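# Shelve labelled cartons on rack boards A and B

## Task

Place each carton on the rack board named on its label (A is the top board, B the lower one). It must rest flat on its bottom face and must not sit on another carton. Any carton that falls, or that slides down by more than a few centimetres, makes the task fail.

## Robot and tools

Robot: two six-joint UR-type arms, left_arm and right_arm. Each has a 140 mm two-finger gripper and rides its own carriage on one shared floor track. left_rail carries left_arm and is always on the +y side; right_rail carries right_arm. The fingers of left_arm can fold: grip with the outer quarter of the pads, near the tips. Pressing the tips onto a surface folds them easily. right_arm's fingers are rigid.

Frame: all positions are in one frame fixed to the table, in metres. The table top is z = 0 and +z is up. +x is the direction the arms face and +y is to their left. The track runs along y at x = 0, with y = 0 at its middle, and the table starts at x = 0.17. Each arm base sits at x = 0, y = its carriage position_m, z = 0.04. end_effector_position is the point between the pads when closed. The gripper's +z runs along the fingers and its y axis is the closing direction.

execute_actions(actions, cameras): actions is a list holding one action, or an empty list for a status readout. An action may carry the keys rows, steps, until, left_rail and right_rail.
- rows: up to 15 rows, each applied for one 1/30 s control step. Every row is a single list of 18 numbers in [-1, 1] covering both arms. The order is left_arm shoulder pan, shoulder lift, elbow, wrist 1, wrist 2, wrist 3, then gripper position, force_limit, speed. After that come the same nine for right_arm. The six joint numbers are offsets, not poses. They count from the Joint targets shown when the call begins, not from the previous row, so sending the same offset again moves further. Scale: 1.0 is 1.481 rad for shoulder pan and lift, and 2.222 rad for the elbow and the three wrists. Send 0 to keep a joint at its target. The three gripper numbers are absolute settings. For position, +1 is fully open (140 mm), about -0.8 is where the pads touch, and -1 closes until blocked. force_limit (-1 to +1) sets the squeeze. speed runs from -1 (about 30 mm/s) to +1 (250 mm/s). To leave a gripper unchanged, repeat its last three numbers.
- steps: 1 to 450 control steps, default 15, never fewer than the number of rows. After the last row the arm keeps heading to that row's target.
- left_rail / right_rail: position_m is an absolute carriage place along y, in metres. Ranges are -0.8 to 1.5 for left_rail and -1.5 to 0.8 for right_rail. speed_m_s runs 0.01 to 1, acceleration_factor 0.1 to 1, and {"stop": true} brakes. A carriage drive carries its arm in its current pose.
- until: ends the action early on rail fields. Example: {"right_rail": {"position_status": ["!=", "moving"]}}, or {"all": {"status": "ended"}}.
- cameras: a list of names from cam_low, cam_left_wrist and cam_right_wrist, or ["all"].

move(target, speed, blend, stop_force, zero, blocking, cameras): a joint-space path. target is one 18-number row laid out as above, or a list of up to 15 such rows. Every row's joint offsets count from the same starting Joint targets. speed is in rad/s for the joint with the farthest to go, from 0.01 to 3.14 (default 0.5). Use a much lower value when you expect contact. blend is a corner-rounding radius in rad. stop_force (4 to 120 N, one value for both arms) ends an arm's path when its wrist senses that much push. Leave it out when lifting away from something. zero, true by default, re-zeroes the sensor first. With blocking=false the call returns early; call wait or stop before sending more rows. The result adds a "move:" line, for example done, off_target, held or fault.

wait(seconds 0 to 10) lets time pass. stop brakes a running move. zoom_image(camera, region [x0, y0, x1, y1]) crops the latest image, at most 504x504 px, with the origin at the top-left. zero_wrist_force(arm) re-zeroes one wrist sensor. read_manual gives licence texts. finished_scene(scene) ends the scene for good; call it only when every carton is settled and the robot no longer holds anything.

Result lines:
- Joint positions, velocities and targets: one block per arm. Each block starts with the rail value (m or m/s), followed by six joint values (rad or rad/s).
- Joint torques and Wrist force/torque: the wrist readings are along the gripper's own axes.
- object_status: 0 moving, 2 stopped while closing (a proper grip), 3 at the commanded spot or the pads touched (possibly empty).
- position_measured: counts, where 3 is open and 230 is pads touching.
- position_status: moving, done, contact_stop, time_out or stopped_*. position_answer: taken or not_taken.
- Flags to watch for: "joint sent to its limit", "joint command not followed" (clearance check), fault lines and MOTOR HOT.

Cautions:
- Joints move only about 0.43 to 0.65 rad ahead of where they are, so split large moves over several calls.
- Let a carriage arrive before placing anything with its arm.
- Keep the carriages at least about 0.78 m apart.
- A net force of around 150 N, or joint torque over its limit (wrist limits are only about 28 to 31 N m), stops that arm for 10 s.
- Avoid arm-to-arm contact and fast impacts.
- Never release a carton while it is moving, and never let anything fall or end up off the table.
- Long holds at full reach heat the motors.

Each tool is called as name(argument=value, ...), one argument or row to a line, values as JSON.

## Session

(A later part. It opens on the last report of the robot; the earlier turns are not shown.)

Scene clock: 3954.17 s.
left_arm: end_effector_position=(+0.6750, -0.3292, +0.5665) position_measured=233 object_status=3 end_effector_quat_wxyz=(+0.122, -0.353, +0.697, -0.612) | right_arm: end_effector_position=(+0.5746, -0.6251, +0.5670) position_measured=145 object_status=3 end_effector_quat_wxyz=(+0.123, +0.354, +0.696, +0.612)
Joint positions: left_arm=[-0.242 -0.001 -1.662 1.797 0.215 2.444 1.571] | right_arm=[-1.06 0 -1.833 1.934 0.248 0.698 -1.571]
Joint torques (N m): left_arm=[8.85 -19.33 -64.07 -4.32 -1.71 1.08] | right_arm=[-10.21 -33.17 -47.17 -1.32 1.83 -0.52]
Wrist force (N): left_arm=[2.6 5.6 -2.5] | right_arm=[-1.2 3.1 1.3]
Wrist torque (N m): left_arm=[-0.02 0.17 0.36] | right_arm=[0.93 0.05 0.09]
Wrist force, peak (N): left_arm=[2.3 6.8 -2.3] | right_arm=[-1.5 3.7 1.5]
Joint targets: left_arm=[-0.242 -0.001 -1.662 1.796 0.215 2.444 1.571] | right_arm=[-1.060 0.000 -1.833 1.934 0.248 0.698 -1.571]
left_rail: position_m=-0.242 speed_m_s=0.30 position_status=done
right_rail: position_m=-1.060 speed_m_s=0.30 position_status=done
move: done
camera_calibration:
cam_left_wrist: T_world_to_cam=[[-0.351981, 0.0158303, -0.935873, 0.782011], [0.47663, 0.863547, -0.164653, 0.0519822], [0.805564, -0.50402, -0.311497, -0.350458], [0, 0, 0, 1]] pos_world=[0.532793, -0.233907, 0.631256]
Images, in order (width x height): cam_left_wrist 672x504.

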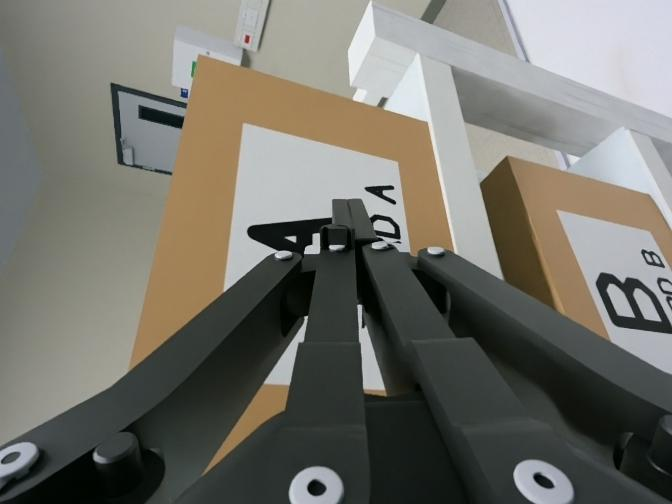

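move(
  target=[
    [0,-0.05729,0.03268,0.0055,0,0,-1,1,-1,0,0,0,0,0,0,-0.13,1,0],
    [0,-0.1153,0.06225,0.0146,0,0,-1,1,-1,0,0,0,0,0,0,-0.13,1,0],
  ],
  speed=0.25,
  blend=0.02,
)

execute_actions(
  actions=[
    {"rows": [[0,0,0,0,0,0,-1,1,-1,0,0,0,0,0,0,-0.13,1,0]], "left_rail": {"position_m": 0.9, "speed_m_s": 0.5}, "steps": 150, "until": {"all": {"status": "ended"}}},
  ],
)

move(
  target=[0,0.52027,0.14378,-0.648,0.31416,0,-1,1,-1,0,0,0,0,0,0,-0.13,1,0],
  speed=0.7,
  cameras=["cam_left_wrist"],
)

Scene clock: 4019.13 s.
left_arm: end_effector_position=(+0.5746, -0.3292, +0.5666) position_measured=233 object_status=3 end_effector_quat_wxyz=(+0.122, -0.353, +0.697, -0.612) | right_arm: end_effector_position=(+0.5746, -0.6251, +0.5670) position_measured=145 object_status=3 end_effector_quat_wxyz=(+0.123, +0.354, +0.696, +0.612)
Joint positions: left_arm=[-0.242 -0.001 -1.832 1.935 0.248 2.444 1.571] | right_arm=[-1.06 0 -1.833 1.934 0.248 0.698 -1.571]
Joint torques (N m): left_arm=[9.81 -47.18 -36.83 2.57 3.25 0.31] | right_arm=[-8.51 -31.91 -48.52 -1.86 1.87 -0.81]
Wrist force (N): left_arm=[-0.5 1.6 0.1] | right_arm=[-1.3 3.2 1.6]
Wrist torque (N m): left_arm=[0.00 0.07 0.39] | right_arm=[0.93 0.08 0.09]
Wrist force, peak (N): left_arm=[2.8 6.3 -2.9] | right_arm=[-1.4 3.6 1.6]
Joint targets: left_arm=[-0.242 -0.001 -1.833 1.935 0.248 2.444 1.571] | right_arm=[-1.060 0.000 -1.833 1.934 0.248 0.698 -1.571]
left_rail: position_m=-0.242 speed_m_s=0.30 position_status=done
right_rail: position_m=-1.060 speed_m_s=0.30 position_status=done
move: done
camera_calibration:
cam_left_wrist: T_world_to_cam=[[-0.351981, 0.0158303, -0.935873, 0.746637], [0.47663, 0.863547, -0.164653, 0.0998836], [0.805564, -0.50402, -0.311497, -0.269499], [0, 0, 0, 1]] pos_world=[0.432293, -0.233907, 0.631256]
cam_right_wrist: T_world_to_cam=[[0.350659, -0.0243219, 0.936187, -0.740606], [0.488297, -0.848274, -0.204935, -0.692869], [0.799127, 0.528999, -0.285578, 0.209507], [0, 0, 0, 1]] pos_world=[0.430603, -0.716584, 0.611183]

Scene clock: 4022.93 s.
left_arm: end_effector_position=(+0.5745, +0.8128, +0.5666) position_measured=233 object_status=3 end_effector_quat_wxyz=(+0.122, -0.353, +0.697, -0.612) end_effector_velocity=(+0.000, +0.001, +0.001) end_effector_angular_velocity=(+0.000, -0.003, +0.000) | right_arm: end_effector_position=(+0.5746, -0.6251, +0.5670) position_measured=145 object_status=3 end_effector_quat_wxyz=(+0.123, +0.354, +0.696, +0.612)
Joint positions: left_arm=[0.9 -0.001 -1.833 1.935 0.248 2.444 1.571] | right_arm=[-1.06 0 -1.833 1.934 0.248 0.698 -1.571]
Joint velocities: left_arm=[0.001 0.001 -0.001 0 -0.001 0 0] | right_arm=[within noise]
Joint torques (N m): left_arm=[10.26 -43.85 -45.14 0.47 2.75 0.68] | right_arm=[-3.36 -30.08 -47.53 -2.06 1.75 -1]
Wrist force (N): left_arm=[-0.7 1.6 0.0] | right_arm=[-1.4 3.2 1.5]
Wrist torque (N m): left_arm=[-0.01 0.12 0.39] | right_arm=[0.94 0.10 0.09]
Wrist force, peak (N): left_arm=[-1.1 2.0 -0.6] | right_arm=[-1.6 3.4 1.9]
Joint targets: left_arm=[0.900 -0.001 -1.833 1.935 0.248 2.444 1.571] | right_arm=[-1.060 0.000 -1.833 1.934 0.248 0.698 -1.571]
left_rail: position_m=0.900 speed_m_s=0.50 position_status=done
right_rail: position_m=-1.060 speed_m_s=0.30 position_status=done
camera_calibration:
cam_left_wrist: T_world_to_cam=[[-0.351981, 0.0158303, -0.935873, 0.728524], [0.47663, 0.863547, -0.164653, -0.886239], [0.805564, -0.50402, -0.311497, 0.306173], [0, 0, 0, 1]] pos_world=[0.432193, 0.908093, 0.631256]
cam_right_wrist: T_world_to_cam=[[0.350659, -0.0243219, 0.936187, -0.740606], [0.488297, -0.848274, -0.204935, -0.692869], [0.799127, 0.528999, -0.285578, 0.209507], [0, 0, 0, 1]] pos_world=[0.430603, -0.716584, 0.611183]

Scene clock: 4025.67 s.
left_arm: end_effector_position=(+0.5096, +0.7332, +0.1049) position_measured=233 object_status=3 end_effector_quat_wxyz=(+0.000, +0.000, +0.707, -0.707) | right_arm: end_effector_position=(+0.5746, -0.6251, +0.5670) position_measured=145 object_status=3 end_effector_quat_wxyz=(+0.123, +0.354, +0.696, +0.612)
Joint positions: left_arm=[0.9 -0.001 -1.062 2.254 -1.192 3.142 1.571] | right_arm=[-1.06 0 -1.833 1.934 0.248 0.698 -1.571]
Joint torques (N m): left_arm=[9.37 -43.38 -7.56 -2.62 2.65 0.43] | right_arm=[-2.68 -29.2 -46.92 -1.89 1.38 -1.03]
Wrist force (N): left_arm=[-0.8 1.8 0.1] | right_arm=[-1.4 3.2 1.5]
Wrist torque (N m): left_arm=[0.03 0.23 0.37] | right_arm=[0.91 0.09 0.09]
Wrist force, peak (N): left_arm=[3.1 2.2 -2.6] | right_arm=[-1.4 3.5 1.7]
Joint targets: left_arm=[0.900 -0.001 -1.062 2.254 -1.192 3.142 1.571] | right_arm=[-1.060 0.000 -1.833 1.934 0.248 0.698 -1.571]
left_rail: position_m=0.900 speed_m_s=0.50 position_status=done
right_rail: position_m=-1.060 speed_m_s=0.30 position_status=done
move: done
camera_calibration:
cam_left_wrist: T_world_to_cam=[[0.00224821, 0.0181609, -0.999833, 0.0993677], [0.941279, 0.337529, 0.0082474, -0.731819], [0.337623, -0.94114, -0.0163356, 0.70253], [0, 0, 0, 1]] pos_world=[0.451433, 0.906385, 0.116863]
Images, in order (width x height): cam_left_wrist 672x504.

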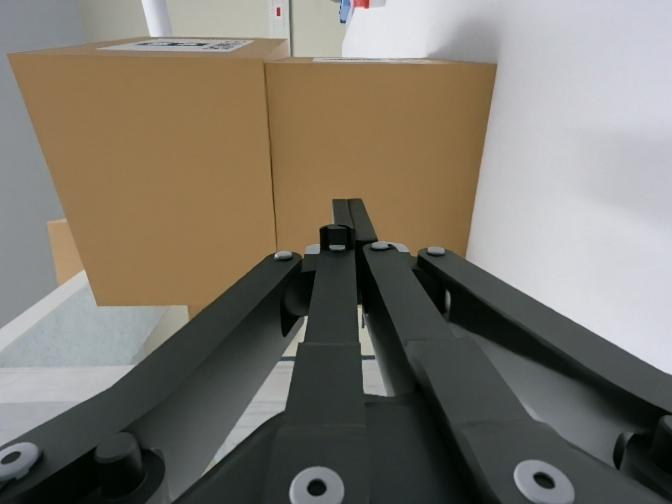

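execute_actions(
  actions=[
    {"rows": [[0,0,0,0,0,0,-1,1,-1,0,0,0,0,0,0,-0.13,1,0]], "left_rail": {"position_m": 0.6366, "speed_m_s": 0.06}, "steps": 240, "until": {"all": {"status": "ended"}}},
  ],
  cameras=["cam_left_wrist", "cam_low"],
)

Scene clock: 4058.27 s.
left_arm: end_effector_position=(+0.5095, +0.4698, +0.1048) position_measured=233 object_status=3 end_effector_quat_wxyz=(+0.000, +0.000, +0.707, -0.707) | right_arm: end_effector_position=(+0.5746, -0.6251, +0.5670) position_measured=145 object_status=3 end_effector_quat_wxyz=(+0.123, +0.354, +0.696, +0.612)
Joint positions: left_arm=[0.637 -0.001 -1.062 2.254 -1.192 3.142 1.571] | right_arm=[-1.06 0 -1.833 1.934 0.248 0.698 -1.571]
Joint torques (N m): left_arm=[-18.77 -47.87 -18.96 0.72 -1.92 0.35] | right_arm=[2.45 -29.06 -46.33 -1.89 0.77 -1.32]
Wrist force (N): left_arm=[-0.2 4.2 -13.7] | right_arm=[-1.3 3.5 1.7]
Wrist torque (N m): left_arm=[0.05 0.07 0.36] | right_arm=[0.99 0.08 0.09]
Wrist force, peak (N): left_arm=[0.4 0.7 -18.0] | right_arm=[-1.6 3.6 1.8]
Joint targets: left_arm=[0.637 -0.001 -1.062 2.254 -1.192 3.142 1.571] | right_arm=[-1.060 0.000 -1.833 1.934 0.248 0.698 -1.571]
left_rail: position_m=0.637 speed_m_s=0.06 position_status=done
right_rail: position_m=-1.060 speed_m_s=0.30 position_status=done
camera_calibration:
cam_left_wrist: T_world_to_cam=[[0.00225029, 0.0181617, -0.999833, 0.10415], [0.941311, 0.337441, 0.00824811, -0.642872], [0.337534, -0.941172, -0.0163365, 0.454694], [0, 0, 0, 1]] pos_world=[0.451433, 0.642985, 0.116863]
Images, in order (width x height): cam_low 672x504, cam_left_wrist 672x504.

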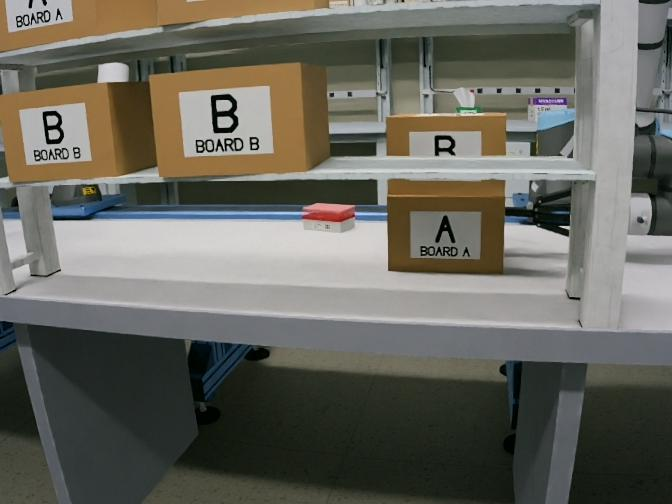

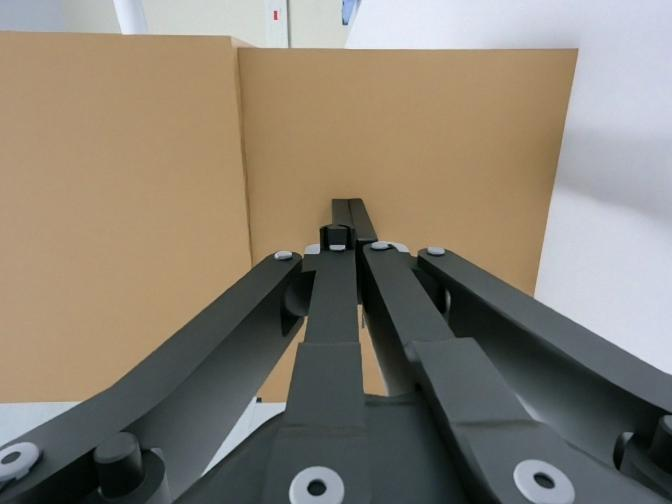

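zoom_image(
  camera="cam_left_wrist",
  region=[150, 0, 620, 330],
)

Scaled by 1.072.

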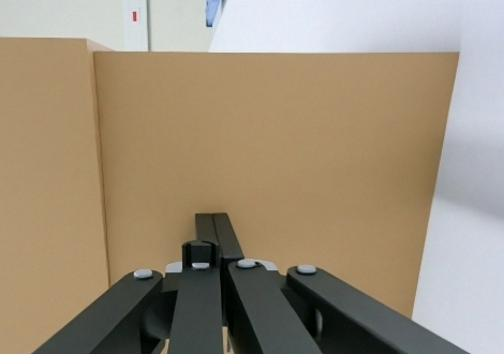

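execute_actions(
  actions=[
    {"rows": [[0,0,0,0,0,0,-1,1,-1,0,0,0,0,0,0,-0.13,1,0]], "left_rail": {"position_m": 0.7, "speed_m_s": 0.3}, "steps": 60, "until": {"all": {"status": "ended"}}},
  ],
)

execute_actions(
  actions=[
    {"rows": [[0,0,0,0,0,0,-1,1,-1,0,0,0,0,0,0,-0.13,1,0]], "right_rail": {"position_m": -0.3, "speed_m_s": 0.5}, "steps": 120, "until": {"all": {"status": "ended"}}},
  ],
)

move(
  target=[0,-0.43737,0.0965,0.35252,-0.31418,0,-1,1,-1,0,0.08292,0.24021,-0.29548,0,0,-0.13,1,0],
  speed=0.6,
  cameras=["cam_right_wrist", "cam_left_wrist"],
)

Scene clock: 4114.77 s.
left_arm: end_effector_position=(+0.5095, +0.5331, +0.1048) position_measured=233 object_status=3 end_effector_quat_wxyz=(+0.000, +0.000, +0.707, -0.707) end_effector_velocity=(+0.001, +0.001, +0.000) end_effector_angular_velocity=(+0.000, +0.000, +0.000) | right_arm: end_effector_position=(+0.5746, -0.6251, +0.5670) position_measured=145 object_status=3 end_effector_quat_wxyz=(+0.123, +0.354, +0.696, +0.612)
Joint positions: left_arm=[0.7 -0.001 -1.062 2.254 -1.192 3.142 1.571] | right_arm=[-1.06 0 -1.833 1.934 0.248 0.698 -1.571]
Joint velocities: left_arm=[0.001 0 0.001 -0.002 0.002 0 0] | right_arm=[within noise]
Joint torques (N m): left_arm=[1.71 -57.15 -26.12 1.76 -1.51 0.75] | right_arm=[4.73 -28.12 -45.85 -1.98 0.63 -1.54]
Wrist force (N): left_arm=[-0.3 1.8 -0.3] | right_arm=[-1.2 3.2 1.5]
Wrist torque (N m): left_arm=[0.01 0.12 0.37] | right_arm=[0.94 0.05 0.09]
Wrist force, peak (N): left_arm=[0.0 3.7 -17.0] | right_arm=[-1.6 3.5 1.7]
Joint targets: left_arm=[0.700 -0.001 -1.062 2.254 -1.192 3.142 1.571] | right_arm=[-1.060 0.000 -1.833 1.934 0.248 0.698 -1.571]
left_rail: position_m=0.700 speed_m_s=0.30 position_status=done
right_rail: position_m=-1.060 speed_m_s=0.30 position_status=done
camera_calibration:
cam_left_wrist: T_world_to_cam=[[0.00225029, 0.0181617, -0.999833, 0.103], [0.941311, 0.337441, 0.00824811, -0.664232], [0.337534, -0.941172, -0.0163365, 0.51427], [0, 0, 0, 1]] pos_world=[0.451433, 0.706285, 0.116863]
cam_right_wrist: T_world_to_cam=[[0.350659, -0.0243219, 0.936187, -0.740606], [0.488297, -0.848274, -0.204935, -0.692869], [0.799127, 0.528999, -0.285578, 0.209507], [0, 0, 0, 1]] pos_world=[0.430603, -0.716584, 0.611183]

Scene clock: 4117.80 s.
left_arm: end_effector_position=(+0.5095, +0.5332, +0.1048) position_measured=233 object_status=3 end_effector_quat_wxyz=(+0.000, +0.000, +0.707, -0.707) | right_arm: end_effector_position=(+0.5746, +0.1348, +0.5670) position_measured=145 object_status=3 end_effector_quat_wxyz=(+0.123, +0.354, +0.696, +0.612) end_effector_velocity=(+0.000, +0.001, +0.000) end_effector_angular_velocity=(+0.000, +0.001, -0.001)
Joint positions: left_arm=[0.7 -0.001 -1.062 2.254 -1.192 3.142 1.571] | right_arm=[-0.3 0 -1.833 1.934 0.248 0.698 -1.571]
Joint velocities: left_arm=[within noise] | right_arm=[0.001 0.001 -0.001 0 0.001 0.001 0.001]
Joint torques (N m): left_arm=[9.55 -60.83 -27.92 1.21 -1.88 0.05] | right_arm=[8.64 -26.59 -44.87 -1.81 0.48 -1.44]
Wrist force (N): left_arm=[-0.8 1.7 0.1] | right_arm=[-1.2 3.1 1.5]
Wrist torque (N m): left_arm=[0.00 0.23 0.37] | right_arm=[0.92 0.05 0.10]
Wrist force, peak (N): left_arm=[-0.7 2.2 -0.2] | right_arm=[-2.5 3.5 0.4]
Joint targets: left_arm=[0.700 -0.001 -1.062 2.254 -1.192 3.142 1.571] | right_arm=[-0.300 0.000 -1.833 1.934 0.248 0.698 -1.571]
left_rail: position_m=0.700 speed_m_s=0.30 position_status=done
right_rail: position_m=-0.300 speed_m_s=0.50 position_status=done
camera_calibration:
cam_left_wrist: T_world_to_cam=[[0.00225029, 0.0181617, -0.999833, 0.102998], [0.941311, 0.337441, 0.00824811, -0.664265], [0.337534, -0.941172, -0.0163365, 0.514364], [0, 0, 0, 1]] pos_world=[0.451433, 0.706385, 0.116863]
cam_right_wrist: T_world_to_cam=[[0.350659, -0.0243219, 0.936187, -0.722123], [0.488297, -0.848274, -0.204935, -0.0482656], [0.799127, 0.528999, -0.285578, -0.19248], [0, 0, 0, 1]] pos_world=[0.430603, 0.043316, 0.611183]

Scene clock: 4119.77 s.
left_arm: end_effector_position=(+0.4943, +0.6129, +0.2465) position_measured=233 object_status=3 end_effector_quat_wxyz=(+0.122, -0.353, +0.697, -0.612) | right_arm: end_effector_position=(+0.4948, +0.1349, +0.2471) position_measured=145 object_status=3 end_effector_quat_wxyz=(+0.123, +0.354, +0.696, +0.612)
Joint positions: left_arm=[0.7 -0.001 -1.71 2.469 -0.409 2.444 1.571] | right_arm=[-0.3 0 -1.71 2.468 -0.408 0.698 -1.571]
Joint torques (N m): left_arm=[7.25 -42.08 -24.07 2.72 -1.61 0.28] | right_arm=[9 -9.45 -22.49 -3.83 0.11 -1.52]
Wrist force (N): left_arm=[-0.4 1.8 0.0] | right_arm=[-1.9 3.1 1.5]
Wrist torque (N m): left_arm=[0.04 0.05 0.39] | right_arm=[0.90 0.23 0.12]
Wrist force, peak (N): left_arm=[-2.2 3.9 -0.2] | right_arm=[-0.8 6.2 1.3]
Joint targets: left_arm=[0.700 -0.001 -1.710 2.469 -0.409 2.444 1.571] | right_arm=[-0.300 0.000 -1.710 2.468 -0.409 0.698 -1.571]
left_rail: position_m=0.700 speed_m_s=0.30 position_status=done
right_rail: position_m=-0.300 speed_m_s=0.50 position_status=done
move: done
camera_calibration:
cam_left_wrist: T_world_to_cam=[[-0.352053, 0.0157652, -0.935847, 0.404078], [0.476704, 0.863481, -0.164783, -0.728066], [0.805489, -0.504135, -0.311506, 0.170376], [0, 0, 0, 1]] pos_world=[0.352093, 0.708193, 0.311255]
cam_right_wrist: T_world_to_cam=[[0.350659, -0.0243219, 0.936187, -0.394558], [0.488297, -0.848274, -0.204935, -0.0747938], [0.799127, 0.528999, -0.285578, -0.220148], [0, 0, 0, 1]] pos_world=[0.350803, 0.043416, 0.291183]
Images, in order (width x height): cam_left_wrist 672x504, cam_right_wrist 672x504.

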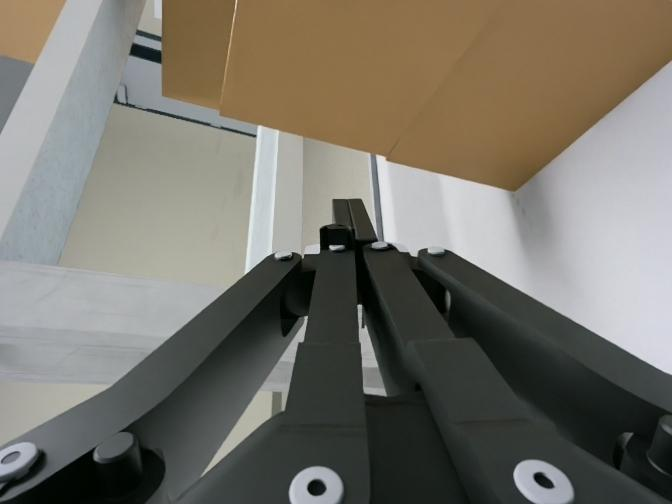

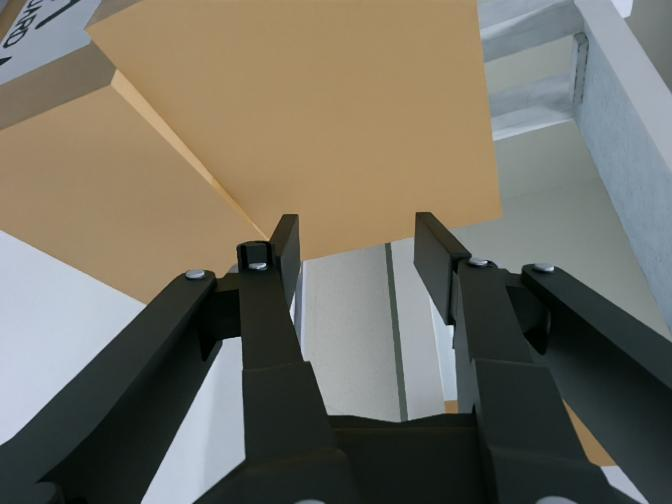

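execute_actions(
  actions=[
    {"rows": [[0,0.01031,-0.00547,-0.0014,0,0,-1,1,-1,0,0.01031,-0.00547,-0.0014,0,0,-0.13,1,0]], "left_rail": {"position_m": 0.58, "speed_m_s": 0.15}, "right_rail": {"position_m": -0.26, "speed_m_s": 0.05}, "steps": 120, "until": {"all": {"status": "ended"}}},
  ],
  cameras=["cam_right_wrist"],
)

Scene clock: 4203.17 s.
left_arm: end_effector_position=(+0.5023, +0.4930, +0.2465) position_measured=233 object_status=3 end_effector_quat_wxyz=(+0.122, -0.353, +0.697, -0.612) end_effector_velocity=(-0.001, +0.000, -0.002) end_effector_angular_velocity=(+0.001, +0.003, +0.001) | right_arm: end_effector_position=(+0.5028, +0.1749, +0.2469) position_measured=145 object_status=3 end_effector_quat_wxyz=(+0.123, +0.354, +0.696, +0.612)
Joint positions: left_arm=[0.58 -0.001 -1.695 2.456 -0.412 2.444 1.571] | right_arm=[-0.26 0 -1.695 2.456 -0.412 0.698 -1.571]
Joint velocities: left_arm=[-0.001 0.001 0.001 0.001 0.001 0 0.001] | right_arm=[within noise]
Joint torques (N m): left_arm=[6.31 -1.59 -46.45 -1.08 -0.7 0.47] | right_arm=[0.03 -9.59 -36.31 -2.92 -0.06 -1.44]
Wrist force (N): left_arm=[-0.4 2.0 0.1] | right_arm=[-1.8 3.2 1.8]
Wrist torque (N m): left_arm=[0.10 0.04 0.39] | right_arm=[0.93 0.23 0.13]
Wrist force, peak (N): left_arm=[1.0 2.3 -1.6] | right_arm=[-2.7 3.4 1.7]
Joint targets: left_arm=[0.580 -0.001 -1.695 2.456 -0.412 2.444 1.571] | right_arm=[-0.260 0.000 -1.695 2.456 -0.412 0.698 -1.571]
left_rail: position_m=0.580 speed_m_s=0.15 position_status=done
right_rail: position_m=-0.260 speed_m_s=0.05 position_status=done
camera_calibration:
cam_right_wrist: T_world_to_cam=[[0.350659, -0.0243219, 0.936187, -0.396204], [0.488297, -0.848274, -0.204935, -0.0448102], [0.799127, 0.528999, -0.285578, -0.247758], [0, 0, 0, 1]] pos_world=[0.358803, 0.083416, 0.290983]
Images, in order (width x height): cam_right_wrist 672x504.

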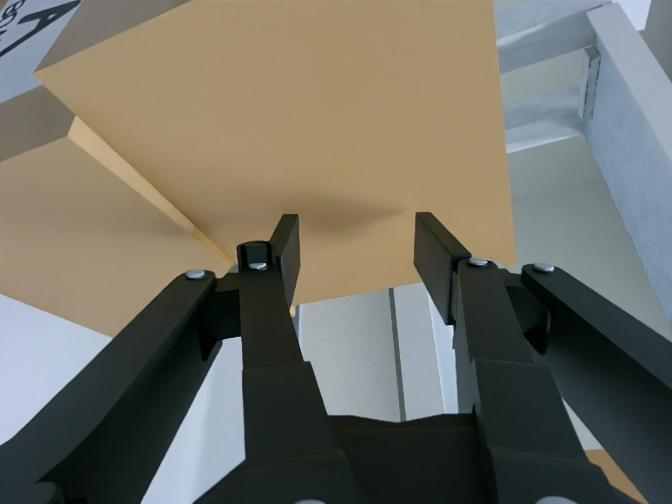

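execute_actions(
  actions=[
    {"rows": [[0,-0.01544,0.00817,0.00212,0,0,-1,1,-1,0,-0.01544,0.00817,0.00212,0,0,-0.13,1,0]], "left_rail": {"position_m": 0.574, "speed_m_s": 0.03}, "right_rail": {"position_m": -0.254, "speed_m_s": 0.03}, "steps": 60, "until": {"all": {"status": "ended"}}},
  ],
)

Scene clock: 4238.27 s.
left_arm: end_effector_position=(+0.4904, +0.4868, +0.2465) position_measured=233 object_status=3 end_effector_quat_wxyz=(+0.122, -0.353, +0.697, -0.612) | right_arm: end_effector_position=(+0.4909, +0.1809, +0.2470) position_measured=145 object_status=3 end_effector_quat_wxyz=(+0.123, +0.354, +0.696, +0.612)
Joint positions: left_arm=[0.574 -0.001 -1.717 2.475 -0.407 2.444 1.571] | right_arm=[-0.254 -0.001 -1.717 2.474 -0.407 0.698 -1.571]
Joint torques (N m): left_arm=[1.72 -45.03 -24.7 2.4 0.51 0.07] | right_arm=[-5.16 -34.13 -22.12 2 -0.02 -1.47]
Wrist force (N): left_arm=[-0.7 1.8 -0.3] | right_arm=[-1.7 3.1 1.5]
Wrist torque (N m): left_arm=[0.05 0.13 0.39] | right_arm=[0.87 0.20 0.12]
Wrist force, peak (N): left_arm=[-3.6 0.3 2.2] | right_arm=[-4.3 3.9 3.8]
Joint targets: left_arm=[0.574 -0.001 -1.717 2.475 -0.407 2.444 1.571] | right_arm=[-0.254 0.000 -1.718 2.474 -0.407 0.698 -1.571]
left_rail: position_m=0.574 speed_m_s=0.03 position_status=done
right_rail: position_m=-0.254 speed_m_s=0.03 position_status=done
camera_calibration:
cam_left_wrist: T_world_to_cam=[[-0.352118, 0.0157625, -0.935823, 0.40471], [0.47657, 0.863557, -0.164772, -0.617323], [0.80554, -0.504004, -0.311586, 0.109877], [0, 0, 0, 1]] pos_world=[0.348193, 0.582093, 0.311255]
cam_right_wrist: T_world_to_cam=[[0.350659, -0.0243219, 0.936187, -0.391941], [0.488297, -0.848274, -0.204935, -0.0337557], [0.799127, 0.528999, -0.285578, -0.241367], [0, 0, 0, 1]] pos_world=[0.346803, 0.089516, 0.291083]

execute_actions(
  actions=[
    {"rows": [[0,0,0,0,0,0,-1,1,-1,0,0,0,0,0,0,-0.13,1,0]], "left_rail": {"position_m": 0.571, "speed_m_s": 0.03}, "right_rail": {"position_m": -0.2515, "speed_m_s": 0.03}, "steps": 60, "until": {"all": {"status": "ended"}}},
  ],
)

Scene clock: 4241.93 s.
left_arm: end_effector_position=(+0.4903, +0.4839, +0.2465) position_measured=233 object_status=3 end_effector_quat_wxyz=(+0.122, -0.353, +0.697, -0.612) | right_arm: end_effector_position=(+0.4908, +0.1834, +0.2470) position_measured=145 object_status=3 end_effector_quat_wxyz=(+0.123, +0.354, +0.696, +0.612)
Joint positions: left_arm=[0.571 -0.001 -1.717 2.475 -0.407 2.444 1.571] | right_arm=[-0.252 0 -1.718 2.474 -0.407 0.698 -1.571]
Joint torques (N m): left_arm=[-4.02 -42.95 -32.41 0.67 1.18 -0.02] | right_arm=[10.28 -30.73 -29.17 2.11 0 -1.43]
Wrist force (N): left_arm=[-0.7 1.5 0.0] | right_arm=[-4.7 3.8 -3.0]
Wrist torque (N m): left_arm=[0.01 0.12 0.39] | right_arm=[0.71 0.18 0.23]
Wrist force, peak (N): left_arm=[-1.7 1.4 -1.0] | right_arm=[-5.0 3.8 -3.0]
Joint targets: left_arm=[0.571 -0.001 -1.717 2.475 -0.407 2.444 1.571] | right_arm=[-0.251 0.000 -1.718 2.474 -0.407 0.698 -1.571]
left_rail: position_m=0.571 speed_m_s=0.03 position_status=done
right_rail: position_m=-0.252 position_m_goal=-0.251 speed_m_s=0.03 position_status=done
camera_calibration:
cam_left_wrist: T_world_to_cam=[[-0.352118, 0.0157625, -0.935823, 0.40472], [0.47657, 0.863557, -0.164772, -0.614771], [0.80554, -0.504004, -0.311586, 0.108496], [0, 0, 0, 1]] pos_world=[0.348093, 0.579193, 0.311255]
cam_right_wrist: T_world_to_cam=[[0.350659, -0.0243219, 0.936187, -0.391882], [0.488297, -0.848274, -0.204935, -0.0317198], [0.799127, 0.528999, -0.285578, -0.242636], [0, 0, 0, 1]] pos_world=[0.346803, 0.091916, 0.291083]

execute_actions(
  actions=[
    {"rows": [[0,0,0,0,0,0,-1,1,-1,0,0,0,0,0,0,-0.13,1,0]], "left_rail": {"position_m": 0.568, "speed_m_s": 0.03}, "steps": 60, "until": {"all": {"status": "ended"}}},
  ],
)

Scene clock: 4246.83 s.
left_arm: end_effector_position=(+0.4903, +0.4808, +0.2465) position_measured=233 object_status=3 end_effector_quat_wxyz=(+0.122, -0.353, +0.697, -0.612) | right_arm: end_effector_position=(+0.4908, +0.1834, +0.2470) position_measured=145 object_status=3 end_effector_quat_wxyz=(+0.123, +0.354, +0.696, +0.612)
Joint positions: left_arm=[0.568 -0.001 -1.717 2.475 -0.407 2.444 1.571] | right_arm=[-0.251 0 -1.718 2.474 -0.407 0.698 -1.571]
Joint torques (N m): left_arm=[-4.67 -42.83 -35.95 -1.15 2.38 -0.09] | right_arm=[9.93 -31.32 -35.24 2.26 -0.53 -1.28]
Wrist force (N): left_arm=[-0.7 1.6 -0.1] | right_arm=[-5.3 3.0 -2.8]
Wrist torque (N m): left_arm=[0.01 0.11 0.39] | right_arm=[0.72 0.12 0.24]
Wrist force, peak (N): left_arm=[-1.3 1.6 -0.8] | right_arm=[-5.2 4.1 -3.4]
Joint targets: left_arm=[0.568 -0.001 -1.717 2.475 -0.407 2.444 1.571] | right_arm=[-0.251 0.000 -1.718 2.474 -0.407 0.698 -1.571]
left_rail: position_m=0.568 speed_m_s=0.03 position_status=done
right_rail: position_m=-0.251 speed_m_s=0.03 position_status=done
camera_calibration:
cam_left_wrist: T_world_to_cam=[[-0.352118, 0.0157625, -0.935823, 0.404769], [0.47657, 0.863557, -0.164772, -0.612094], [0.80554, -0.504004, -0.311586, 0.106934], [0, 0, 0, 1]] pos_world=[0.348093, 0.576093, 0.311255]
cam_right_wrist: T_world_to_cam=[[0.350659, -0.0243219, 0.936187, -0.391882], [0.488297, -0.848274, -0.204935, -0.0317198], [0.799127, 0.528999, -0.285578, -0.242636], [0, 0, 0, 1]] pos_world=[0.346803, 0.091916, 0.291083]

execute_actions(
  actions=[
    {"rows": [[0,0,0,0,0,0,-1,1,-1,0,0,0,0,0,0,-0.13,1,0]], "left_rail": {"position_m": 0.565, "speed_m_s": 0.03}, "steps": 60, "until": {"all": {"status": "ended"}}},
  ],
)

Scene clock: 4251.07 s.
left_arm: end_effector_position=(+0.4903, +0.4779, +0.2465) position_measured=233 object_status=3 end_effector_quat_wxyz=(+0.122, -0.353, +0.697, -0.612) | right_arm: end_effector_position=(+0.4908, +0.1834, +0.2470) position_measured=145 object_status=3 end_effector_quat_wxyz=(+0.123, +0.354, +0.696, +0.612)
Joint positions: left_arm=[0.565 -0.001 -1.717 2.475 -0.407 2.444 1.571] | right_arm=[-0.251 0 -1.718 2.474 -0.407 0.698 -1.571]
Joint torques (N m): left_arm=[-8.57 -41.21 -41.7 -0.82 2.81 -0.33] | right_arm=[9.87 -31.46 -36.31 2.07 -0.77 -1.56]
Wrist force (N): left_arm=[-0.8 1.7 -0.2] | right_arm=[-5.2 3.4 -3.1]
Wrist torque (N m): left_arm=[0.04 0.14 0.39] | right_arm=[0.73 0.18 0.24]
Wrist force, peak (N): left_arm=[-1.7 1.8 -0.9] | right_arm=[-5.3 4.0 -3.2]
Joint targets: left_arm=[0.565 -0.001 -1.717 2.475 -0.407 2.444 1.571] | right_arm=[-0.251 0.000 -1.718 2.474 -0.407 0.698 -1.571]
left_rail: position_m=0.565 speed_m_s=0.03 position_status=done
right_rail: position_m=-0.251 speed_m_s=0.03 position_status=done
camera_calibration:
cam_left_wrist: T_world_to_cam=[[-0.352118, 0.0157625, -0.935823, 0.404815], [0.47657, 0.863557, -0.164772, -0.60959], [0.80554, -0.504004, -0.311586, 0.105472], [0, 0, 0, 1]] pos_world=[0.348093, 0.573193, 0.311255]
cam_right_wrist: T_world_to_cam=[[0.350659, -0.0243219, 0.936187, -0.391882], [0.488297, -0.848274, -0.204935, -0.0317198], [0.799127, 0.528999, -0.285578, -0.242636], [0, 0, 0, 1]] pos_world=[0.346803, 0.091916, 0.291083]

execute_actions(
  actions=[
    {"rows": [[0,0,0,0,0,0,-1,1,-1,0,0,0,0,0,0,-0.13,1,0]], "left_rail": {"position_m": 0.561, "speed_m_s": 0.03}, "steps": 60, "until": {"all": {"status": "ended"}}},
  ],
)

Scene clock: 4259.30 s.
left_arm: end_effector_position=(+0.4903, +0.4740, +0.2466) position_measured=233 object_status=3 end_effector_quat_wxyz=(+0.122, -0.353, +0.697, -0.612) | right_arm: end_effector_position=(+0.4908, +0.1834, +0.2470) position_measured=145 object_status=3 end_effector_quat_wxyz=(+0.123, +0.354, +0.696, +0.612)
Joint positions: left_arm=[0.561 -0.001 -1.717 2.475 -0.407 2.444 1.571] | right_arm=[-0.251 0 -1.718 2.474 -0.407 0.698 -1.571]
Joint torques (N m): left_arm=[-11.79 -39.14 -45.31 -0.76 3.63 -0.36] | right_arm=[8.92 -30.13 -36.71 2.13 -0.87 -1.48]
Wrist force (N): left_arm=[-12.0 -1.4 -19.3] | right_arm=[-11.7 5.3 -11.4]
Wrist torque (N m): left_arm=[0.08 -0.15 0.36] | right_arm=[0.46 0.13 0.43]
Wrist force, peak (N): left_arm=[-12.2 -1.3 -19.4] | right_arm=[-11.5 5.7 -11.8]
Joint targets: left_arm=[0.561 -0.001 -1.717 2.475 -0.407 2.444 1.571] | right_arm=[-0.251 0.000 -1.718 2.474 -0.407 0.698 -1.571]
left_rail: position_m=0.561 speed_m_s=0.03 position_status=done
right_rail: position_m=-0.251 speed_m_s=0.03 position_status=done
camera_calibration:
cam_left_wrist: T_world_to_cam=[[-0.352074, 0.0158437, -0.935838, 0.40482], [0.476603, 0.863556, -0.164684, -0.60626], [0.805539, -0.504005, -0.311587, 0.103507], [0, 0, 0, 1]] pos_world=[0.348093, 0.569293, 0.311255]
cam_right_wrist: T_world_to_cam=[[0.350659, -0.0243219, 0.936187, -0.391882], [0.488297, -0.848274, -0.204935, -0.0317198], [0.799127, 0.528999, -0.285578, -0.242636], [0, 0, 0, 1]] pos_world=[0.346803, 0.091916, 0.291083]

execute_actions(
  actions=[
    {"rows": [[0,0,0,0,0,0,-1,1,-1,0,0,0,0,0,0,-0.13,1,0]], "left_rail": {"position_m": 0.5597, "speed_m_s": 0.03}, "right_rail": {"position_m": -0.2501, "speed_m_s": 0.03}, "steps": 60, "until": {"all": {"status": "ended"}}},
  ],
)

Scene clock: 4267.73 s.
left_arm: end_effector_position=(+0.4903, +0.4726, +0.2465) position_measured=233 object_status=3 end_effector_quat_wxyz=(+0.122, -0.353, +0.697, -0.612) | right_arm: end_effector_position=(+0.4908, +0.1847, +0.2470) position_measured=145 object_status=3 end_effector_quat_wxyz=(+0.123, +0.354, +0.696, +0.612)
Joint positions: left_arm=[0.56 -0.001 -1.717 2.475 -0.407 2.444 1.571] | right_arm=[-0.25 0 -1.718 2.474 -0.407 0.698 -1.571]
Joint torques (N m): left_arm=[-12.85 -28.87 -34.89 -0.91 4.57 -0.91] | right_arm=[8.29 -25.06 -33.7 1.98 -4.74 -1.48]
Wrist force (N): left_arm=[-25.3 -7.1 -42.1] | right_arm=[-29.5 12.3 -41.9]
Wrist torque (N m): left_arm=[0.21 -0.35 0.30] | right_arm=[0.08 0.00 0.66]
Wrist force, peak (N): left_arm=[-25.3 -7.1 -42.1] | right_arm=[-29.5 12.3 -41.9]
Joint targets: left_arm=[0.560 -0.001 -1.717 2.475 -0.407 2.444 1.571] | right_arm=[-0.250 0.000 -1.718 2.474 -0.407 0.698 -1.571]
left_rail: position_m=0.560 speed_m_s=0.03 position_status=done
right_rail: position_m=-0.250 speed_m_s=0.03 position_status=done
camera_calibration:
cam_left_wrist: T_world_to_cam=[[-0.352074, 0.0158437, -0.935838, 0.404842], [0.476603, 0.863556, -0.164684, -0.605051], [0.805539, -0.504005, -0.311587, 0.102801], [0, 0, 0, 1]] pos_world=[0.348093, 0.567893, 0.311255]
cam_right_wrist: T_world_to_cam=[[0.35063, -0.0243406, 0.936198, -0.39184], [0.488257, -0.8483, -0.20492, -0.0305206], [0.799164, 0.528957, -0.285555, -0.243392], [0, 0, 0, 1]] pos_world=[0.346803, 0.0933157, 0.291083]

execute_actions(
  actions=[],
  cameras=[],
)

Scene clock: 4308.67 s.
left_arm: end_effector_position=(+0.4903, +0.4726, +0.2465) position_measured=233 object_status=3 end_effector_quat_wxyz=(+0.122, -0.353, +0.697, -0.612) | right_arm: end_effector_position=(+0.4908, +0.1848, +0.2470) position_measured=145 object_status=3 end_effector_quat_wxyz=(+0.123, +0.354, +0.696, +0.612)
Joint positions: left_arm=[0.56 -0.001 -1.717 2.475 -0.407 2.444 1.571] | right_arm=[-0.25 0 -1.718 2.474 -0.407 0.698 -1.571]
Joint velocities: within noise
Joint torques (N m): left_arm=[-9.48 -21.8 -26.03 -1.03 13.37 -0.61] | right_arm=[11.27 -7.89 -20.15 2.11 -15.93 -1.43]
Wrist force (N): left_arm=[-26.3 -6.5 -42.8] | right_arm=[-30.7 10.4 -42.0]
Wrist torque (N m): left_arm=[0.26 -0.38 0.29] | right_arm=[0.13 0.08 0.65]
Wrist force, peak (N): left_arm=[-26.2 -7.4 -43.4] | right_arm=[-30.3 11.4 -42.4]
Joint targets: left_arm=[0.560 -0.001 -1.717 2.475 -0.407 2.444 1.571] | right_arm=[-0.250 0.000 -1.718 2.474 -0.407 0.698 -1.571]
Tool commands: left_gripper/position=-1.0 left_gripper/force_limit=+1.0 left_gripper/speed=-1.0 right_gripper/position=-0.13 right_gripper/force_limit=+1.0 right_gripper/speed=+0.0
left_rail: position_m=0.560 speed_m_s=0.03 position_status=done
right_rail: position_m=-0.250 speed_m_s=0.03 position_status=done
No camera images: "cameras" was empty.

move(
  target=[0, -0.03107, -0.01252, 0.03324, 0, 0, -1, 1, -1, 0, -0.03107, -0.01252, 0.03324, 0, 0, -0.13, 1, 0],
  speed=0.12,
  cameras=[],
)

Scene clock: 4318.47 s.
left_arm: end_effector_position=(+0.4903, +0.4726, +0.2734) position_measured=233 object_status=3 end_effector_quat_wxyz=(+0.122, -0.353, +0.697, -0.612) | right_arm: end_effector_position=(+0.4908, +0.1848, +0.2739) position_measured=145 object_status=3 end_effector_quat_wxyz=(+0.123, +0.354, +0.696, +0.612)
Joint positions: left_arm=[0.56 -0.001 -1.763 2.447 -0.333 2.444 1.571] | right_arm=[-0.25 0 -1.763 2.446 -0.333 0.698 -1.571]
Joint torques (N m): left_arm=[-12.37 -48.16 -55.53 0.82 14.65 -0.8] | right_arm=[16.39 -34.27 -43.71 1.94 -15.85 -1.53]
Wrist force (N): left_arm=[-31.3 10.8 -31.1] | right_arm=[-32.3 -2.4 -28.9]
Wrist torque (N m): left_arm=[-0.24 -0.69 0.52] | right_arm=[1.05 -0.29 0.40]
Wrist force, peak (N): left_arm=[-25.9 -7.4 -43.5] | right_arm=[-29.9 11.4 -42.8]
Joint targets: left_arm=[0.560 -0.001 -1.763 2.447 -0.333 2.444 1.571] | right_arm=[-0.250 0.000 -1.764 2.446 -0.333 0.698 -1.571]
left_rail: position_m=0.560 speed_m_s=0.03 position_status=done
right_rail: position_m=-0.250 speed_m_s=0.03 position_status=done
move: done
No camera images: "cameras" was empty.

execute_actions(
  actions=[
    {"left_rail": {"position_m": 0.5591, "speed_m_s": 0.03}, "right_rail": {"position_m": -0.2495, "speed_m_s": 0.03}, "steps": 45, "until": {"all": {"status": "ended"}}},
  ],
  cameras=[],
)

Scene clock: 4326.53 s.
left_arm: end_effector_position=(+0.4903, +0.4721, +0.2735) position_measured=233 object_status=3 end_effector_quat_wxyz=(+0.122, -0.353, +0.697, -0.612) | right_arm: end_effector_position=(+0.4908, +0.1853, +0.2740) position_measured=145 object_status=3 end_effector_quat_wxyz=(+0.123, +0.354, +0.696, +0.612)
Joint positions: left_arm=[0.559 -0.001 -1.763 2.447 -0.333 2.444 1.571] | right_arm=[-0.25 0 -1.764 2.446 -0.333 0.698 -1.571]
Joint torques (N m): left_arm=[-16.2 -45.03 -49.94 0.16 14.8 -0.93] | right_arm=[20.38 -34.38 -37.27 0.98 -15.96 -1.53]
Wrist force (N): left_arm=[-39.0 10.1 -40.6] | right_arm=[-40.8 -1.8 -38.3]
Wrist torque (N m): left_arm=[-0.33 -0.92 0.53] | right_arm=[1.04 -0.31 0.41]
Wrist force, peak (N): left_arm=[-39.0 10.1 -40.6] | right_arm=[-40.8 -1.8 -38.3]
Joint targets: left_arm=[0.559 -0.001 -1.763 2.447 -0.333 2.444 1.571] | right_arm=[-0.250 0.000 -1.764 2.446 -0.333 0.698 -1.571]
Tool commands: left_gripper/position=-1.0 left_gripper/force_limit=+1.0 left_gripper/speed=-1.0 right_gripper/position=-0.13 right_gripper/force_limit=+1.0 right_gripper/speed=+0.0
left_rail: position_m=0.559 speed_m_s=0.03 position_status=done
right_rail: position_m=-0.250 speed_m_s=0.03 position_status=done
No camera images: "cameras" was empty.

move(
  target=[
    [0, -0.06808, -0.03979, 0.08516, 0, 0, -1, 1, -1, 0, -0.06808, -0.03979, 0.08516, 0, 0, -0.13, 1, 0],
    [0, -0.02263, -0.06056, 0.07564, 0, 0, -1, 1, -1, 0, -0.02263, -0.06056, 0.07564, 0, 0, -0.13, 1, 0],
    [0, 0.04001, -0.09305, 0.06638, 0, 0, -1, 1, -1, 0, 0.04001, -0.09305, 0.06638, 0, 0, -0.13, 1, 0],
    [0, 0.09849, -0.12766, 0.06202, 0, 0, -1, 1, -1, 0, 0.09849, -0.12766, 0.06202, 0, 0, -0.13, 1, 0],
    [0, 0.15388, -0.16427, 0.06171, 0, 0, -1, 1, -1, 0, 0.15388, -0.16427, 0.06171, 0, 0, -0.13, 1, 0],
    [0, 0.16988, -0.17563, 0.0624, 0, 0, -1, 1, -1, 0, 0.16988, -0.17563, 0.0624, 0, 0, -0.13, 1, 0],
  ],
  speed=0.15,
  blend=0.03,
  cameras=["cam_low"],
)

Scene clock: 4345.23 s.
left_arm: end_effector_position=(+0.6893, +0.4719, +0.3484) position_measured=233 object_status=3 end_effector_quat_wxyz=(+0.122, -0.353, +0.697, -0.612) | right_arm: end_effector_position=(+0.6897, +0.1853, +0.3490) position_measured=145 object_status=3 end_effector_quat_wxyz=(+0.123, +0.354, +0.696, +0.612)
Joint positions: left_arm=[0.559 -0.001 -1.512 2.057 -0.195 2.444 1.571] | right_arm=[-0.249 0 -1.512 2.056 -0.194 0.698 -1.571]
Joint torques (N m): left_arm=[-40.74 -34.64 -62.44 1.06 14.66 -1] | right_arm=[28.05 -41.37 -48.07 1.72 -16.03 -1.42]
Wrist force (N): left_arm=[-34.9 11.2 -35.2] | right_arm=[-36.4 -2.8 -32.9]
Wrist torque (N m): left_arm=[-0.27 -0.80 0.55] | right_arm=[0.87 -0.32 0.44]
Wrist force, peak (N): left_arm=[-40.4 11.5 -41.0] | right_arm=[-42.4 -3.6 -38.7]
Joint targets: left_arm=[0.559 -0.001 -1.512 2.057 -0.195 2.444 1.571] | right_arm=[-0.250 0.000 -1.512 2.056 -0.194 0.698 -1.571]
left_rail: position_m=0.559 speed_m_s=0.03 position_status=done
right_rail: position_m=-0.249 position_m_goal=-0.250 speed_m_s=0.03 position_status=done
move: done; blend cut to 0.0126 rad at target 5
Images, in order (width x height): cam_low 672x504.

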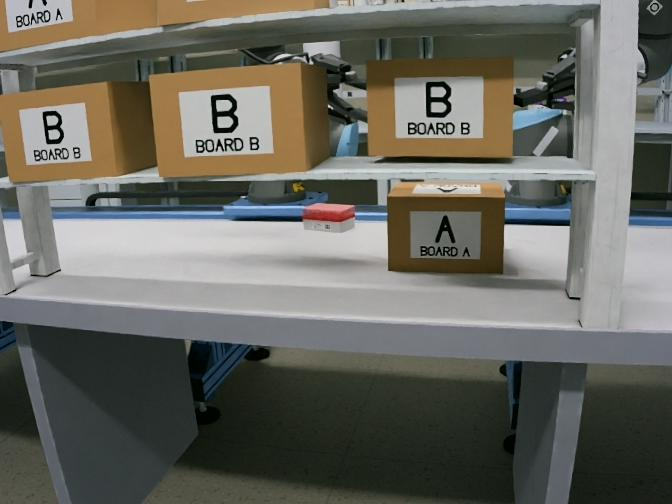

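move(
  target=[
    [0, 0.01795, -0.01308, 0.00112, 0, 0, -1, 1, -1, 0, 0.01795, -0.01308, 0.00112, 0, 0, -0.13, 1, 0],
    [0, 0.02912, -0.0056, -0.0138, 0, 0, -1, 1, -1, 0, 0.02912, -0.0056, -0.0138, 0, 0, -0.13, 1, 0],
  ],
  speed=[0.06, 0.04],
  cameras=["cam_low"],
)

Scene clock: 4359.87 s.
left_arm: end_effector_position=(+0.7065, +0.4718, +0.3318) position_measured=233 object_status=3 end_effector_quat_wxyz=(+0.122, -0.353, +0.697, -0.612) | right_arm: end_effector_position=(+0.7068, +0.1853, +0.3322) position_measured=145 object_status=3 end_effector_quat_wxyz=(+0.123, +0.354, +0.696, +0.612)
Joint positions: left_arm=[0.559 -0.001 -1.469 2.044 -0.225 2.444 1.571] | right_arm=[-0.249 0 -1.469 2.043 -0.225 0.698 -1.571]
Joint torques (N m): left_arm=[-41.79 1.51 -2.77 2.04 12.08 -0.92] | right_arm=[33.67 -17.98 -17.97 -1.34 -15.92 -1.55]
Wrist force (N): left_arm=[-24.8 -35.4 -57.3] | right_arm=[-30.2 22.7 -56.2]
Wrist torque (N m): left_arm=[0.96 -0.07 -0.07] | right_arm=[0.29 0.08 1.19]
Wrist force, peak (N): left_arm=[-23.9 -34.3 -58.4] | right_arm=[-30.2 22.7 -56.2]
Joint targets: left_arm=[0.559 -0.001 -1.469 2.044 -0.225 2.444 1.571] | right_arm=[-0.250 0.000 -1.469 2.044 -0.225 0.698 -1.571]
left_rail: position_m=0.559 speed_m_s=0.03 position_status=done
right_rail: position_m=-0.249 position_m_goal=-0.250 speed_m_s=0.03 position_status=done
move: done
Images, in order (width x height): cam_low 672x504.

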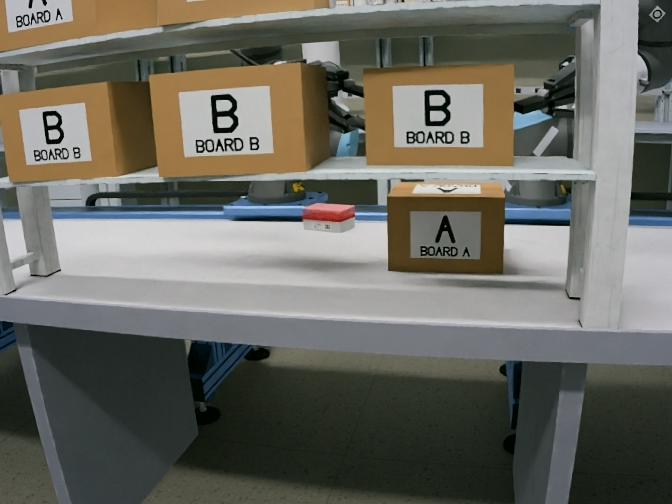

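move(
  target=[0, -0.00131, -0.00088, 0.00176, 0, 0, -1, 1, -1, 0, -0.00131, -0.00088, 0.00176, 0, 0, -0.13, 1, 0],
  speed=0.04,
  cameras=[],
)

Scene clock: 4374.50 s.
left_arm: end_effector_position=(+0.7063, +0.4719, +0.3331) position_measured=233 object_status=3 end_effector_quat_wxyz=(+0.122, -0.354, +0.697, -0.612) | right_arm: end_effector_position=(+0.7068, +0.1853, +0.3338) position_measured=145 object_status=3 end_effector_quat_wxyz=(+0.123, +0.354, +0.696, +0.612)
Joint positions: left_arm=[0.559 -0.001 -1.47 2.042 -0.221 2.444 1.571] | right_arm=[-0.249 0 -1.471 2.042 -0.221 0.698 -1.571]
Joint torques (N m): left_arm=[-40.34 -72.15 -49.02 3.51 7.05 -1.18] | right_arm=[39.19 -64.21 -44.49 2 -15.93 -1.57]
Wrist force (N): left_arm=[-33.4 -2.0 -38.0] | right_arm=[-37.0 0.4 -34.7]
Wrist torque (N m): left_arm=[0.01 -0.72 0.36] | right_arm=[0.82 -0.35 0.67]
Wrist force, peak (N): left_arm=[-25.3 -35.3 -56.5] | right_arm=[-29.7 26.7 -58.5]
Joint targets: left_arm=[0.559 -0.001 -1.471 2.042 -0.221 2.444 1.571] | right_arm=[-0.250 0.000 -1.471 2.042 -0.221 0.698 -1.571]
left_rail: position_m=0.559 speed_m_s=0.03 position_status=done
right_rail: position_m=-0.249 position_m_goal=-0.250 speed_m_s=0.03 position_status=done
move: done
No camera images: "cameras" was empty.

execute_actions(
  actions=[],
  cameras=["all"],
)

zoom_image(
  camera="cam_low",
  region=[340, 40, 620, 250],
)

Scene clock: 4379.07 s.
left_arm: end_effector_position=(+0.7064, +0.4718, +0.3334) position_measured=233 object_status=3 end_effector_quat_wxyz=(+0.122, -0.353, +0.697, -0.612) | right_arm: end_effector_position=(+0.7068, +0.1853, +0.3340) position_measured=145 object_status=3 end_effector_quat_wxyz=(+0.123, +0.354, +0.696, +0.612)
Joint positions: left_arm=[0.559 -0.001 -1.471 2.042 -0.221 2.444 1.571] | right_arm=[-0.249 0 -1.471 2.042 -0.221 0.698 -1.571]
Joint velocities: within noise
Joint torques (N m): left_arm=[-43.18 -74.06 -52.03 -1.37 18.4 -1.33] | right_arm=[41.82 -64.28 -38.77 2.17 -15.66 -1.54]
Wrist force (N): left_arm=[-33.2 2.5 -36.4] | right_arm=[-37.2 1.7 -35.0]
Wrist torque (N m): left_arm=[-0.11 -0.74 0.43] | right_arm=[0.69 -0.34 0.63]
Wrist force, peak (N): left_arm=[-33.4 -1.2 -37.7] | right_arm=[-38.1 0.6 -34.7]
Joint targets: left_arm=[0.559 -0.001 -1.471 2.042 -0.221 2.444 1.571] | right_arm=[-0.250 0.000 -1.471 2.042 -0.221 0.698 -1.571]
Tool commands: left_gripper/position=-1.0 left_gripper/force_limit=+1.0 left_gripper/speed=-1.0 right_gripper/position=-0.13 right_gripper/force_limit=+1.0 right_gripper/speed=+0.0
left_rail: position_m=0.559 speed_m_s=0.03 position_status=done
right_rail: position_m=-0.249 position_m_goal=-0.250 speed_m_s=0.03 position_status=done
camera_calibration:
cam_left_wrist: T_world_to_cam=[[-0.352223, 0.0158265, -0.935782, 0.562333], [0.476594, 0.863542, -0.164782, -0.692991], [0.805479, -0.504029, -0.311702, -0.0445089], [0, 0, 0, 1]] pos_world=[0.564193, 0.567093, 0.398155]
cam_right_wrist: T_world_to_cam=[[0.350779, -0.024351, 0.936142, -0.549074], [0.488247, -0.848283, -0.205015, -0.117692], [0.799105, 0.528983, -0.285671, -0.391359], [0, 0, 0, 1]] pos_world=[0.562803, 0.0938159, 0.378083]

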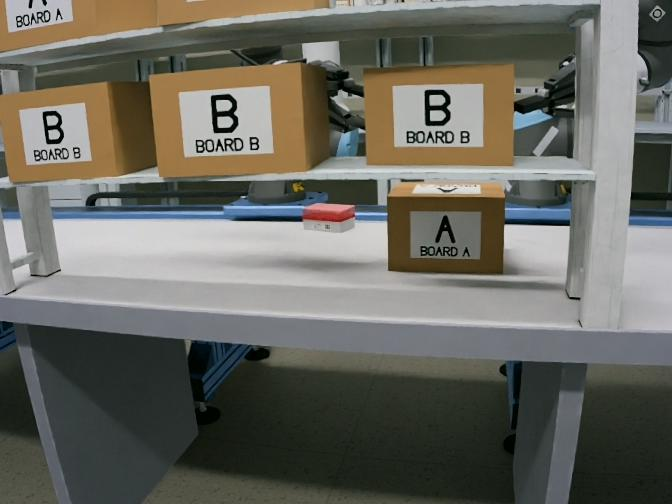

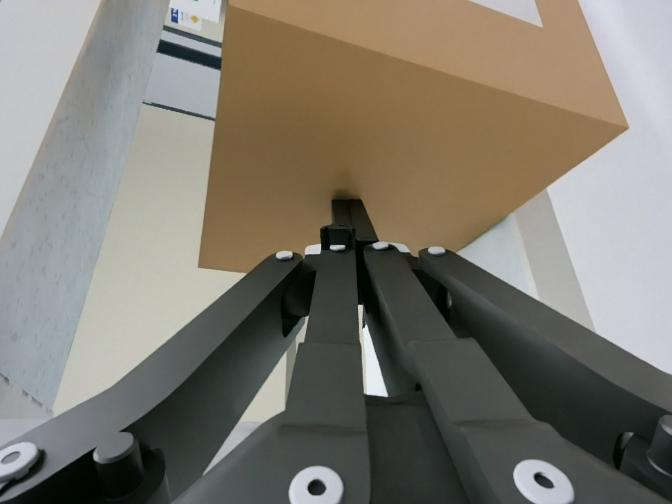

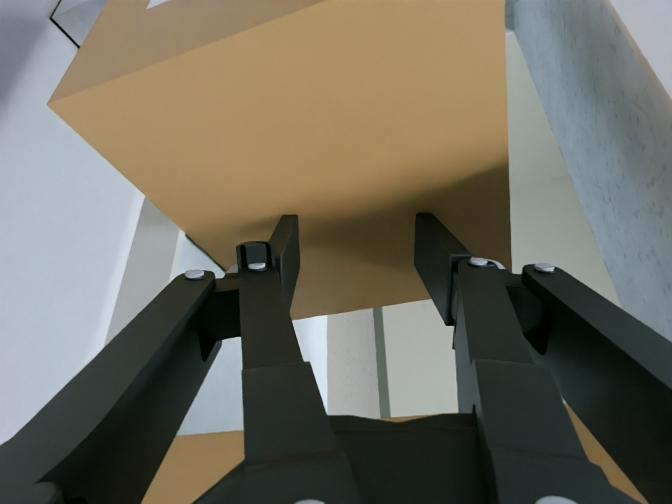

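Scaled by 1.800.

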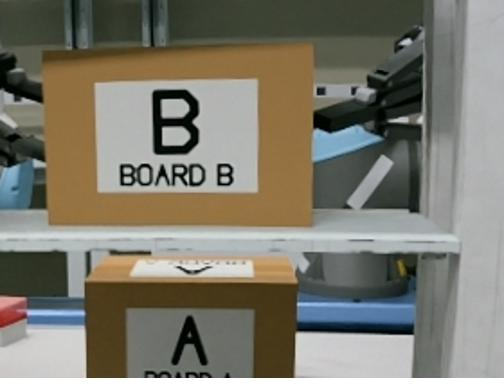

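execute_actions(
  actions=[
    {"left_rail": {"position_m": 0.5715, "speed_m_s": 0.03}, "right_rail": {"position_m": -0.265, "speed_m_s": 0.03}, "steps": 60, "until": {"all": {"status": "ended"}}},
  ],
  cameras=["cam_low"],
)

Scene clock: 4386.20 s.
left_arm: end_effector_position=(+0.7064, +0.4842, +0.3334) position_measured=233 object_status=3 end_effector_quat_wxyz=(+0.122, -0.353, +0.697, -0.612) | right_arm: end_effector_position=(+0.7068, +0.1698, +0.3340) position_measured=145 object_status=3 end_effector_quat_wxyz=(+0.123, +0.354, +0.696, +0.612)
Joint positions: left_arm=[0.572 -0.001 -1.471 2.042 -0.221 2.444 1.571] | right_arm=[-0.265 0 -1.471 2.042 -0.221 0.698 -1.571]
Joint torques (N m): left_arm=[10.96 -70.7 -50.34 -1.16 -1.58 -1.47] | right_arm=[-18.88 -59.51 -32.06 2.14 2.81 -1.25]
Wrist force (N): left_arm=[-0.5 1.4 -0.5] | right_arm=[4.0 0.4 3.4]
Wrist torque (N m): left_arm=[-0.06 0.07 0.40] | right_arm=[0.57 -0.25 -0.09]
Wrist force, peak (N): left_arm=[-33.5 2.4 -36.7] | right_arm=[-38.3 0.8 -34.6]
Joint targets: left_arm=[0.572 -0.001 -1.471 2.042 -0.221 2.444 1.571] | right_arm=[-0.265 0.000 -1.471 2.042 -0.221 0.698 -1.571]
Tool commands: left_gripper/position=-1.0 left_gripper/force_limit=+1.0 left_gripper/speed=-1.0 right_gripper/position=-0.13 right_gripper/force_limit=+1.0 right_gripper/speed=+0.0
left_rail: position_m=0.572 speed_m_s=0.03 position_status=done
right_rail: position_m=-0.265 speed_m_s=0.03 position_status=done
Images, in order (width x height): cam_low 672x504.

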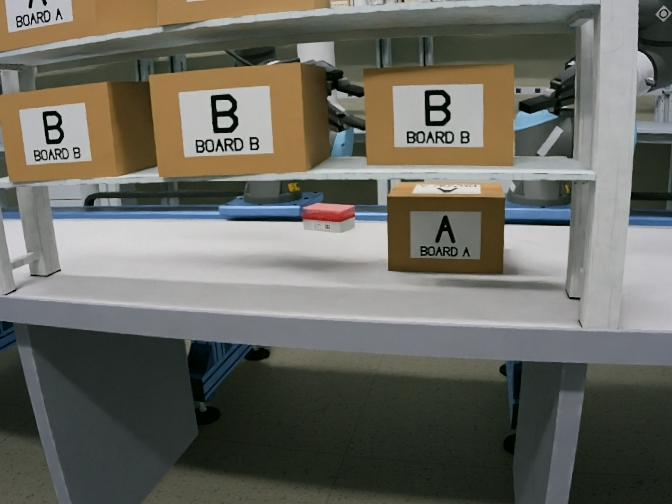

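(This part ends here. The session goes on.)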